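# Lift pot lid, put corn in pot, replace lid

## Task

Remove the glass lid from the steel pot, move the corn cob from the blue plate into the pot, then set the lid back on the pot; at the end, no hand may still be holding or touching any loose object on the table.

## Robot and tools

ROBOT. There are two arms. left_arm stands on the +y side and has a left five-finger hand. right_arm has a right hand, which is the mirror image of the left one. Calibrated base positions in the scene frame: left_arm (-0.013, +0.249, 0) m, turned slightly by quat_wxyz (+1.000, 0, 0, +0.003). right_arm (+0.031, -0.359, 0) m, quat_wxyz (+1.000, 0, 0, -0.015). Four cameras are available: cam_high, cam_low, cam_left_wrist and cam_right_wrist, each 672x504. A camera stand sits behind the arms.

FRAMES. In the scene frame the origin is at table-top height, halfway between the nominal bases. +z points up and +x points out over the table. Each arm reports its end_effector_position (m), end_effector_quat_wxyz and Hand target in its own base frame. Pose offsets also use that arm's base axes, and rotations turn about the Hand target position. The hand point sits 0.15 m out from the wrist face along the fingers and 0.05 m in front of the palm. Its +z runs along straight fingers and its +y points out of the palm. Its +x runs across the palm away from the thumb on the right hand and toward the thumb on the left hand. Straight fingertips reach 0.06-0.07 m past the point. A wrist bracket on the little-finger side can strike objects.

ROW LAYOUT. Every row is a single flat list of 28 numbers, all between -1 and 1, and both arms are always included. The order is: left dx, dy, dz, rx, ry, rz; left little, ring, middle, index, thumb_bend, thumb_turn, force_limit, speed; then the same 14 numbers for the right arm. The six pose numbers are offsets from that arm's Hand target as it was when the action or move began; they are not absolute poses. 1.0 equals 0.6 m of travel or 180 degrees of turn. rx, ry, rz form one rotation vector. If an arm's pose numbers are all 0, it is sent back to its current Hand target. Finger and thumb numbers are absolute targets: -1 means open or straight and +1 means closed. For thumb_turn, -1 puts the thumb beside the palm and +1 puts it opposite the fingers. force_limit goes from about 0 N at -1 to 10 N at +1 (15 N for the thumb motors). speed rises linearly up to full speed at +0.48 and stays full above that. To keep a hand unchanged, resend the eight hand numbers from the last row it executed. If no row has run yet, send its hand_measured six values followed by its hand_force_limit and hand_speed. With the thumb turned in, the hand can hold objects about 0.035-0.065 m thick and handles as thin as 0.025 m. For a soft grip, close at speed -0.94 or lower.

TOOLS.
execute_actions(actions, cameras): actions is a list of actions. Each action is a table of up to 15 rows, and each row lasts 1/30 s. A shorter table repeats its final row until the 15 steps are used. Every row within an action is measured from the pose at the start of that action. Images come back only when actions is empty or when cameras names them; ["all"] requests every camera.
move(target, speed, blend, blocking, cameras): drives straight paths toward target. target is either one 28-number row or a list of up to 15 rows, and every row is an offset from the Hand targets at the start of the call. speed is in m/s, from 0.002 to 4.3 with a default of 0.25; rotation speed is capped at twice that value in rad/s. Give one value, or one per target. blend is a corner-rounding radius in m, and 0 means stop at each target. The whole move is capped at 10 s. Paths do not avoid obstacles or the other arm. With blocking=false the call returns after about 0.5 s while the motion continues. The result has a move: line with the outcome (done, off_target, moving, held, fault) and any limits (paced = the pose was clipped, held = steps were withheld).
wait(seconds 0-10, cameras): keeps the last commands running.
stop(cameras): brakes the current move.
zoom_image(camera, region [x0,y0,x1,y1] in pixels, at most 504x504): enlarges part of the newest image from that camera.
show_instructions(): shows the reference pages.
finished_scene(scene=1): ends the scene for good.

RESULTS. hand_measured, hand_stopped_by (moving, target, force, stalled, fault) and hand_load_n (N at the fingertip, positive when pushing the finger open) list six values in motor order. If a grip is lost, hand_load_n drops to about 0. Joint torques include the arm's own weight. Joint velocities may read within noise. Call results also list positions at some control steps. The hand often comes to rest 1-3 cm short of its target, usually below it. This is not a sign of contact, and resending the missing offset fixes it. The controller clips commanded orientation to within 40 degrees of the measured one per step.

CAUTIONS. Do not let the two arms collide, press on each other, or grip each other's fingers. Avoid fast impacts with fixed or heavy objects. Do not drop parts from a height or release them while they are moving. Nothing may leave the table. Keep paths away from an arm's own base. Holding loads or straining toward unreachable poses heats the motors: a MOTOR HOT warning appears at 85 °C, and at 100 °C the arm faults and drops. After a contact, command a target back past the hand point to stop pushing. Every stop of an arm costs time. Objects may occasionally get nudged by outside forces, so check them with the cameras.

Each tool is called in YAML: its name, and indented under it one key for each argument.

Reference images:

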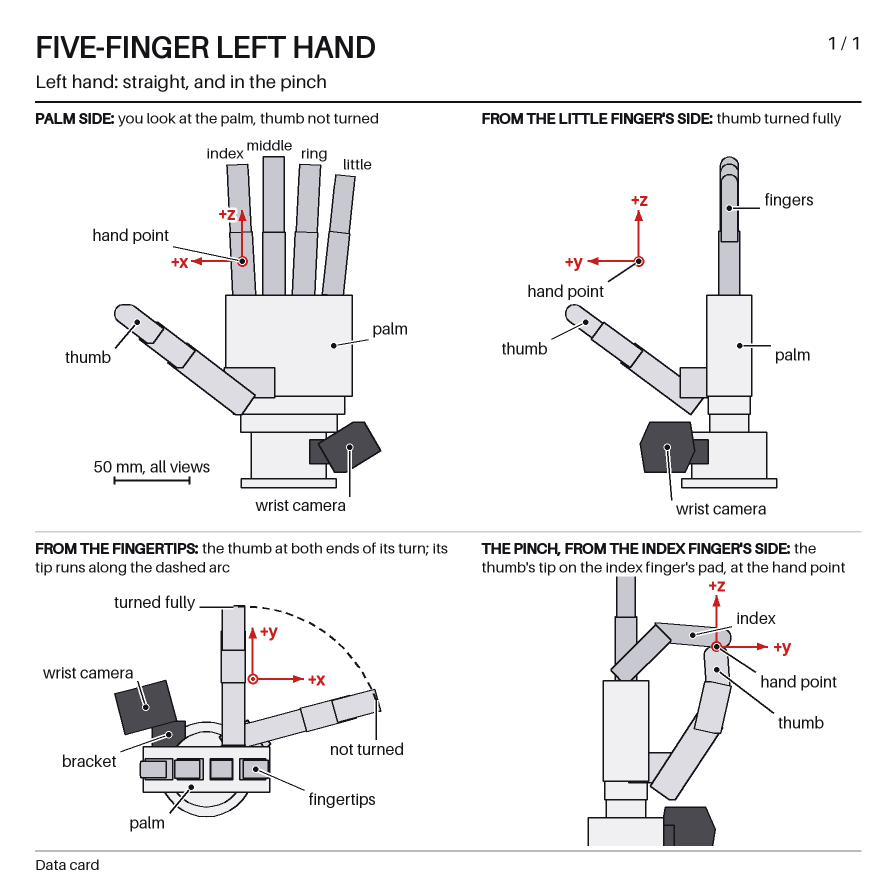

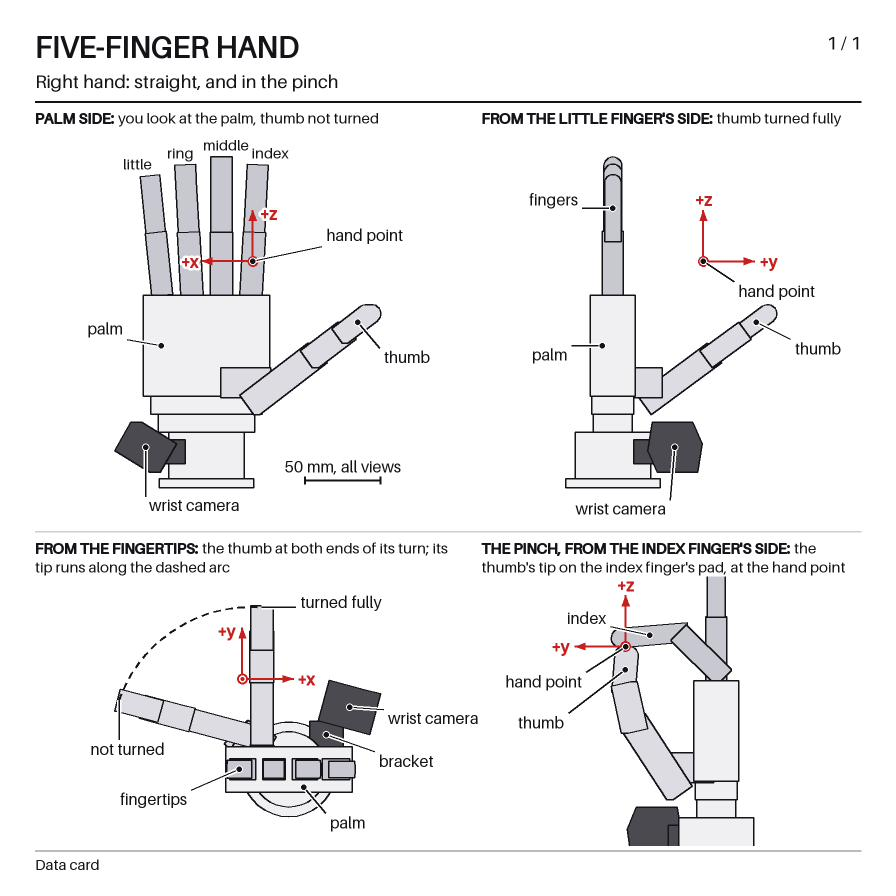

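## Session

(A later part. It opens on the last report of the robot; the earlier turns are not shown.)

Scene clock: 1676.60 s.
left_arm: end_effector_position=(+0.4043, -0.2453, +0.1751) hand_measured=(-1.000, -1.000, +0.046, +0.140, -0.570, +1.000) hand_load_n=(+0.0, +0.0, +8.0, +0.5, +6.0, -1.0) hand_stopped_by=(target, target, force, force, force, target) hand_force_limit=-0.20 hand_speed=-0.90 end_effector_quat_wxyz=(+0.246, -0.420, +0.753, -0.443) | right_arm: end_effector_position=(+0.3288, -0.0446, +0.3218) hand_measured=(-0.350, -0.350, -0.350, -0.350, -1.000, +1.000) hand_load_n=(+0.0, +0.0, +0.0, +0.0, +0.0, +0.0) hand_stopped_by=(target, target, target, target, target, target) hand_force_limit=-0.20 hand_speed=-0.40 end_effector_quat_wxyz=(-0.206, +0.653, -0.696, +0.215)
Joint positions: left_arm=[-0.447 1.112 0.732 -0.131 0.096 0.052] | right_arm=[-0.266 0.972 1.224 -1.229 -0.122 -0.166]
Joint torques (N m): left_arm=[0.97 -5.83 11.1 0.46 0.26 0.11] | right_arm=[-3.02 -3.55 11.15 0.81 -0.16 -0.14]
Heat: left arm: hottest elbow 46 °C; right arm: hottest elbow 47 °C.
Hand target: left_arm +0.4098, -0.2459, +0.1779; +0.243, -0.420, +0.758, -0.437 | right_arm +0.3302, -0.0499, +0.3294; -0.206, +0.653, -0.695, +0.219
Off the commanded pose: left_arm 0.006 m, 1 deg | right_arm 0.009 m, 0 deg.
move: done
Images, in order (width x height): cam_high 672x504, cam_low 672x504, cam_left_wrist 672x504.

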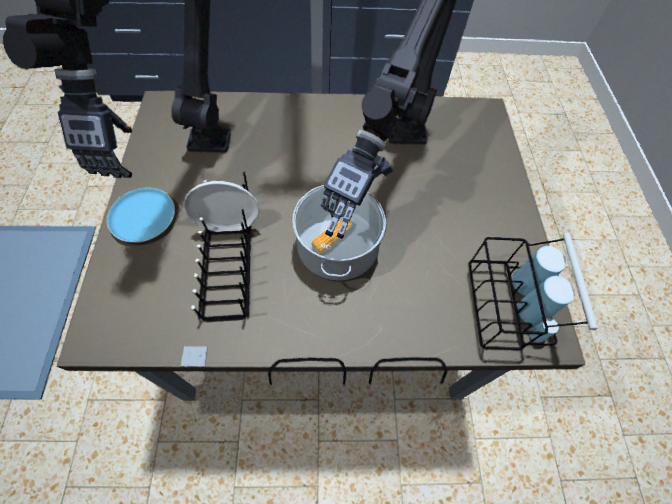

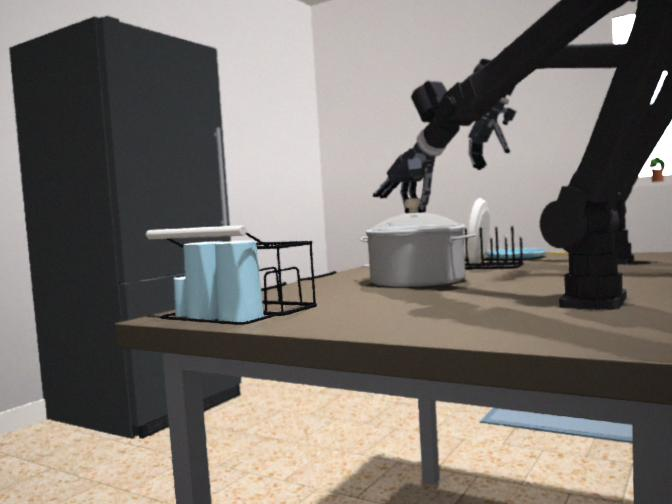

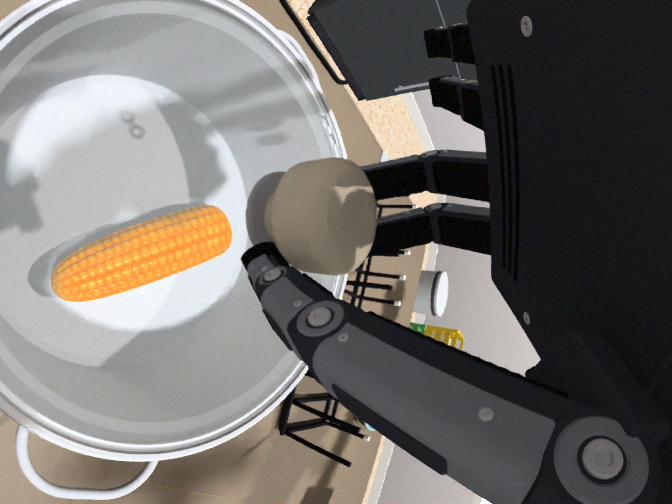

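move:
  target:
    - [0,0,0,0,0,0,-1,-1,-0.55,-0.55,-1,1,-0.2,-0.5,0,0,0,0,0,0,-0.35,-0.35,-0.35,-0.35,-1,1,-0.2,-0.4]
    - [0,0,0.2,0,0,0,-1,-1,-0.55,-0.55,-1,1,-0.2,-0.5,0,0,0,0,0,0,-0.35,-0.35,-0.35,-0.35,-1,1,-0.2,-0.4]
    - [-0.15,0.2,0.25,0,0,0.08,-1,-1,-0.55,-0.55,-1,1,-0.2,-0.5,0,0,0,0,0,0,-0.35,-0.35,-0.35,-0.35,-1,1,-0.2,-0.4]
  speed: [0.07,0.07,0.2]
  blend: [0,0.02,0]
  cameras: ["all"]

zoom_image:
  camera: "cam_high"
  region: [280, 150, 400, 280]

zoom_image:
  camera: "cam_low"
  region: [350, 170, 480, 300]

Scene clock: 1701.77 s.
left_arm: end_effector_position=(+0.3204, -0.1288, +0.3302) hand_measured=(-1.000, -1.000, -0.550, -0.550, -1.000, +1.000) hand_load_n=(+0.0, +0.0, +0.0, +0.0, +0.0, +0.0) hand_stopped_by=(target, target, target, target, target, target) hand_force_limit=-0.20 hand_speed=-0.50 end_effector_quat_wxyz=(+0.298, -0.506, +0.700, -0.406) | right_arm: end_effector_position=(+0.3288, -0.0446, +0.3218) hand_measured=(-0.350, -0.350, -0.350, -0.350, -1.000, +1.000) hand_load_n=(+0.0, +0.0, +0.0, +0.0, +0.0, +0.0) hand_stopped_by=(target, target, target, target, target, target) hand_force_limit=-0.20 hand_speed=-0.40 end_effector_quat_wxyz=(-0.206, +0.653, -0.696, +0.215)
Joint positions: left_arm=[-0.28 0.681 0.927 -0.762 0.029 0.023] | right_arm=[-0.266 0.972 1.224 -1.229 -0.122 -0.166]
Joint torques (N m): left_arm=[1.38 -1.9 8.81 1.03 0.18 0] | right_arm=[-3.08 -3.49 11.15 0.83 -0.17 -0.14]
Heat: left arm: hottest elbow 46 °C; right arm: hottest elbow 47 °C.
Hand target: left_arm +0.3198, -0.1260, +0.3281; +0.296, -0.511, +0.699, -0.403 | right_arm +0.3302, -0.0499, +0.3294; -0.206, +0.653, -0.695, +0.219
Off the commanded pose: left_arm 0.004 m, 1 deg | right_arm 0.009 m, 0 deg.
move: done

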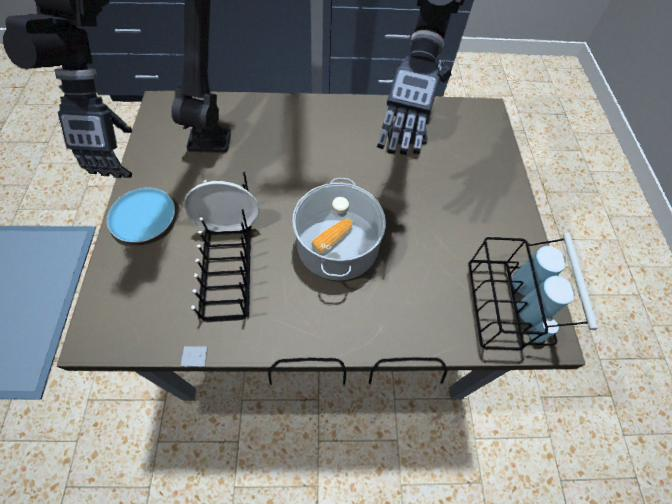

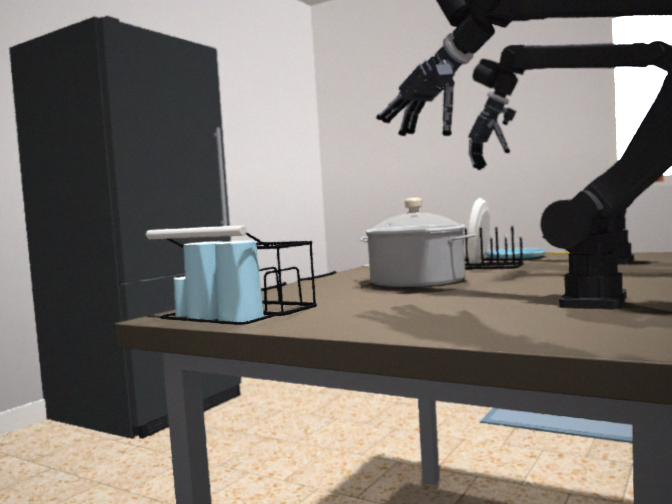

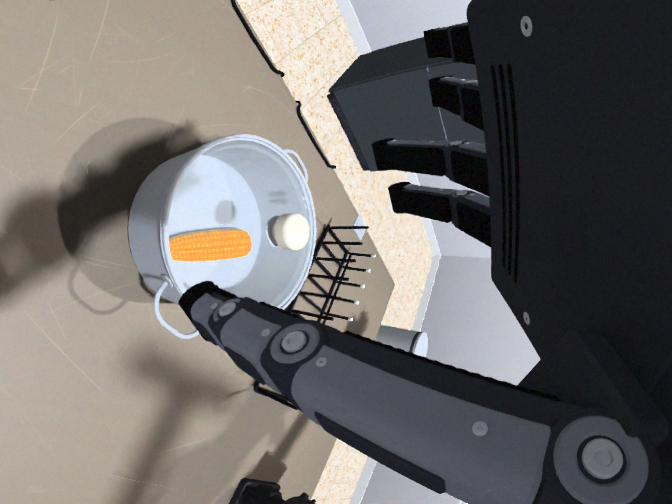

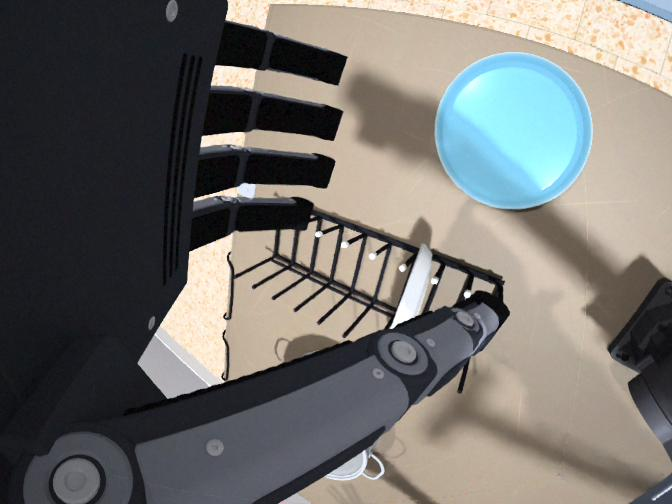

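Scaled by 3.877 from the camera's 672x504 image, which has a finer 960x720 frame.

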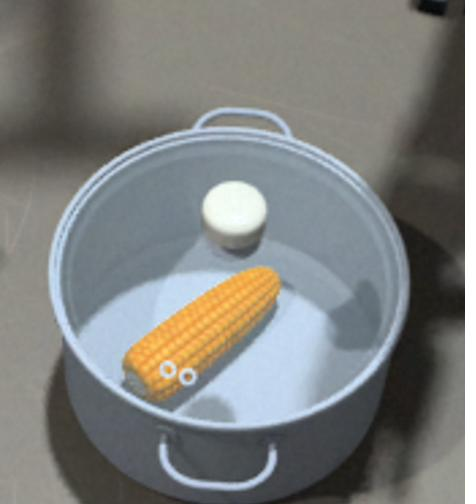

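Scaled by 3.877 from the camera's 672x504 image, which has a finer 960x720 frame.

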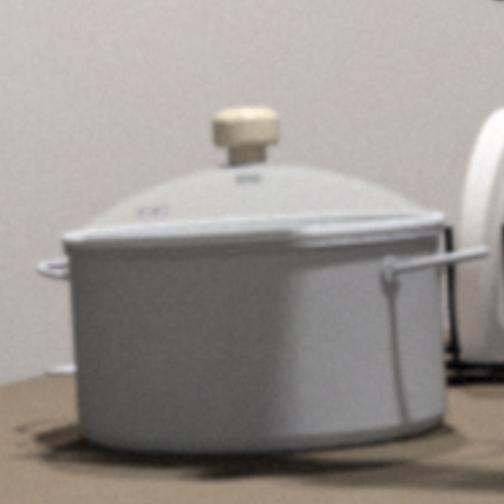

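finished_scene:

The scene is finished: the task was done.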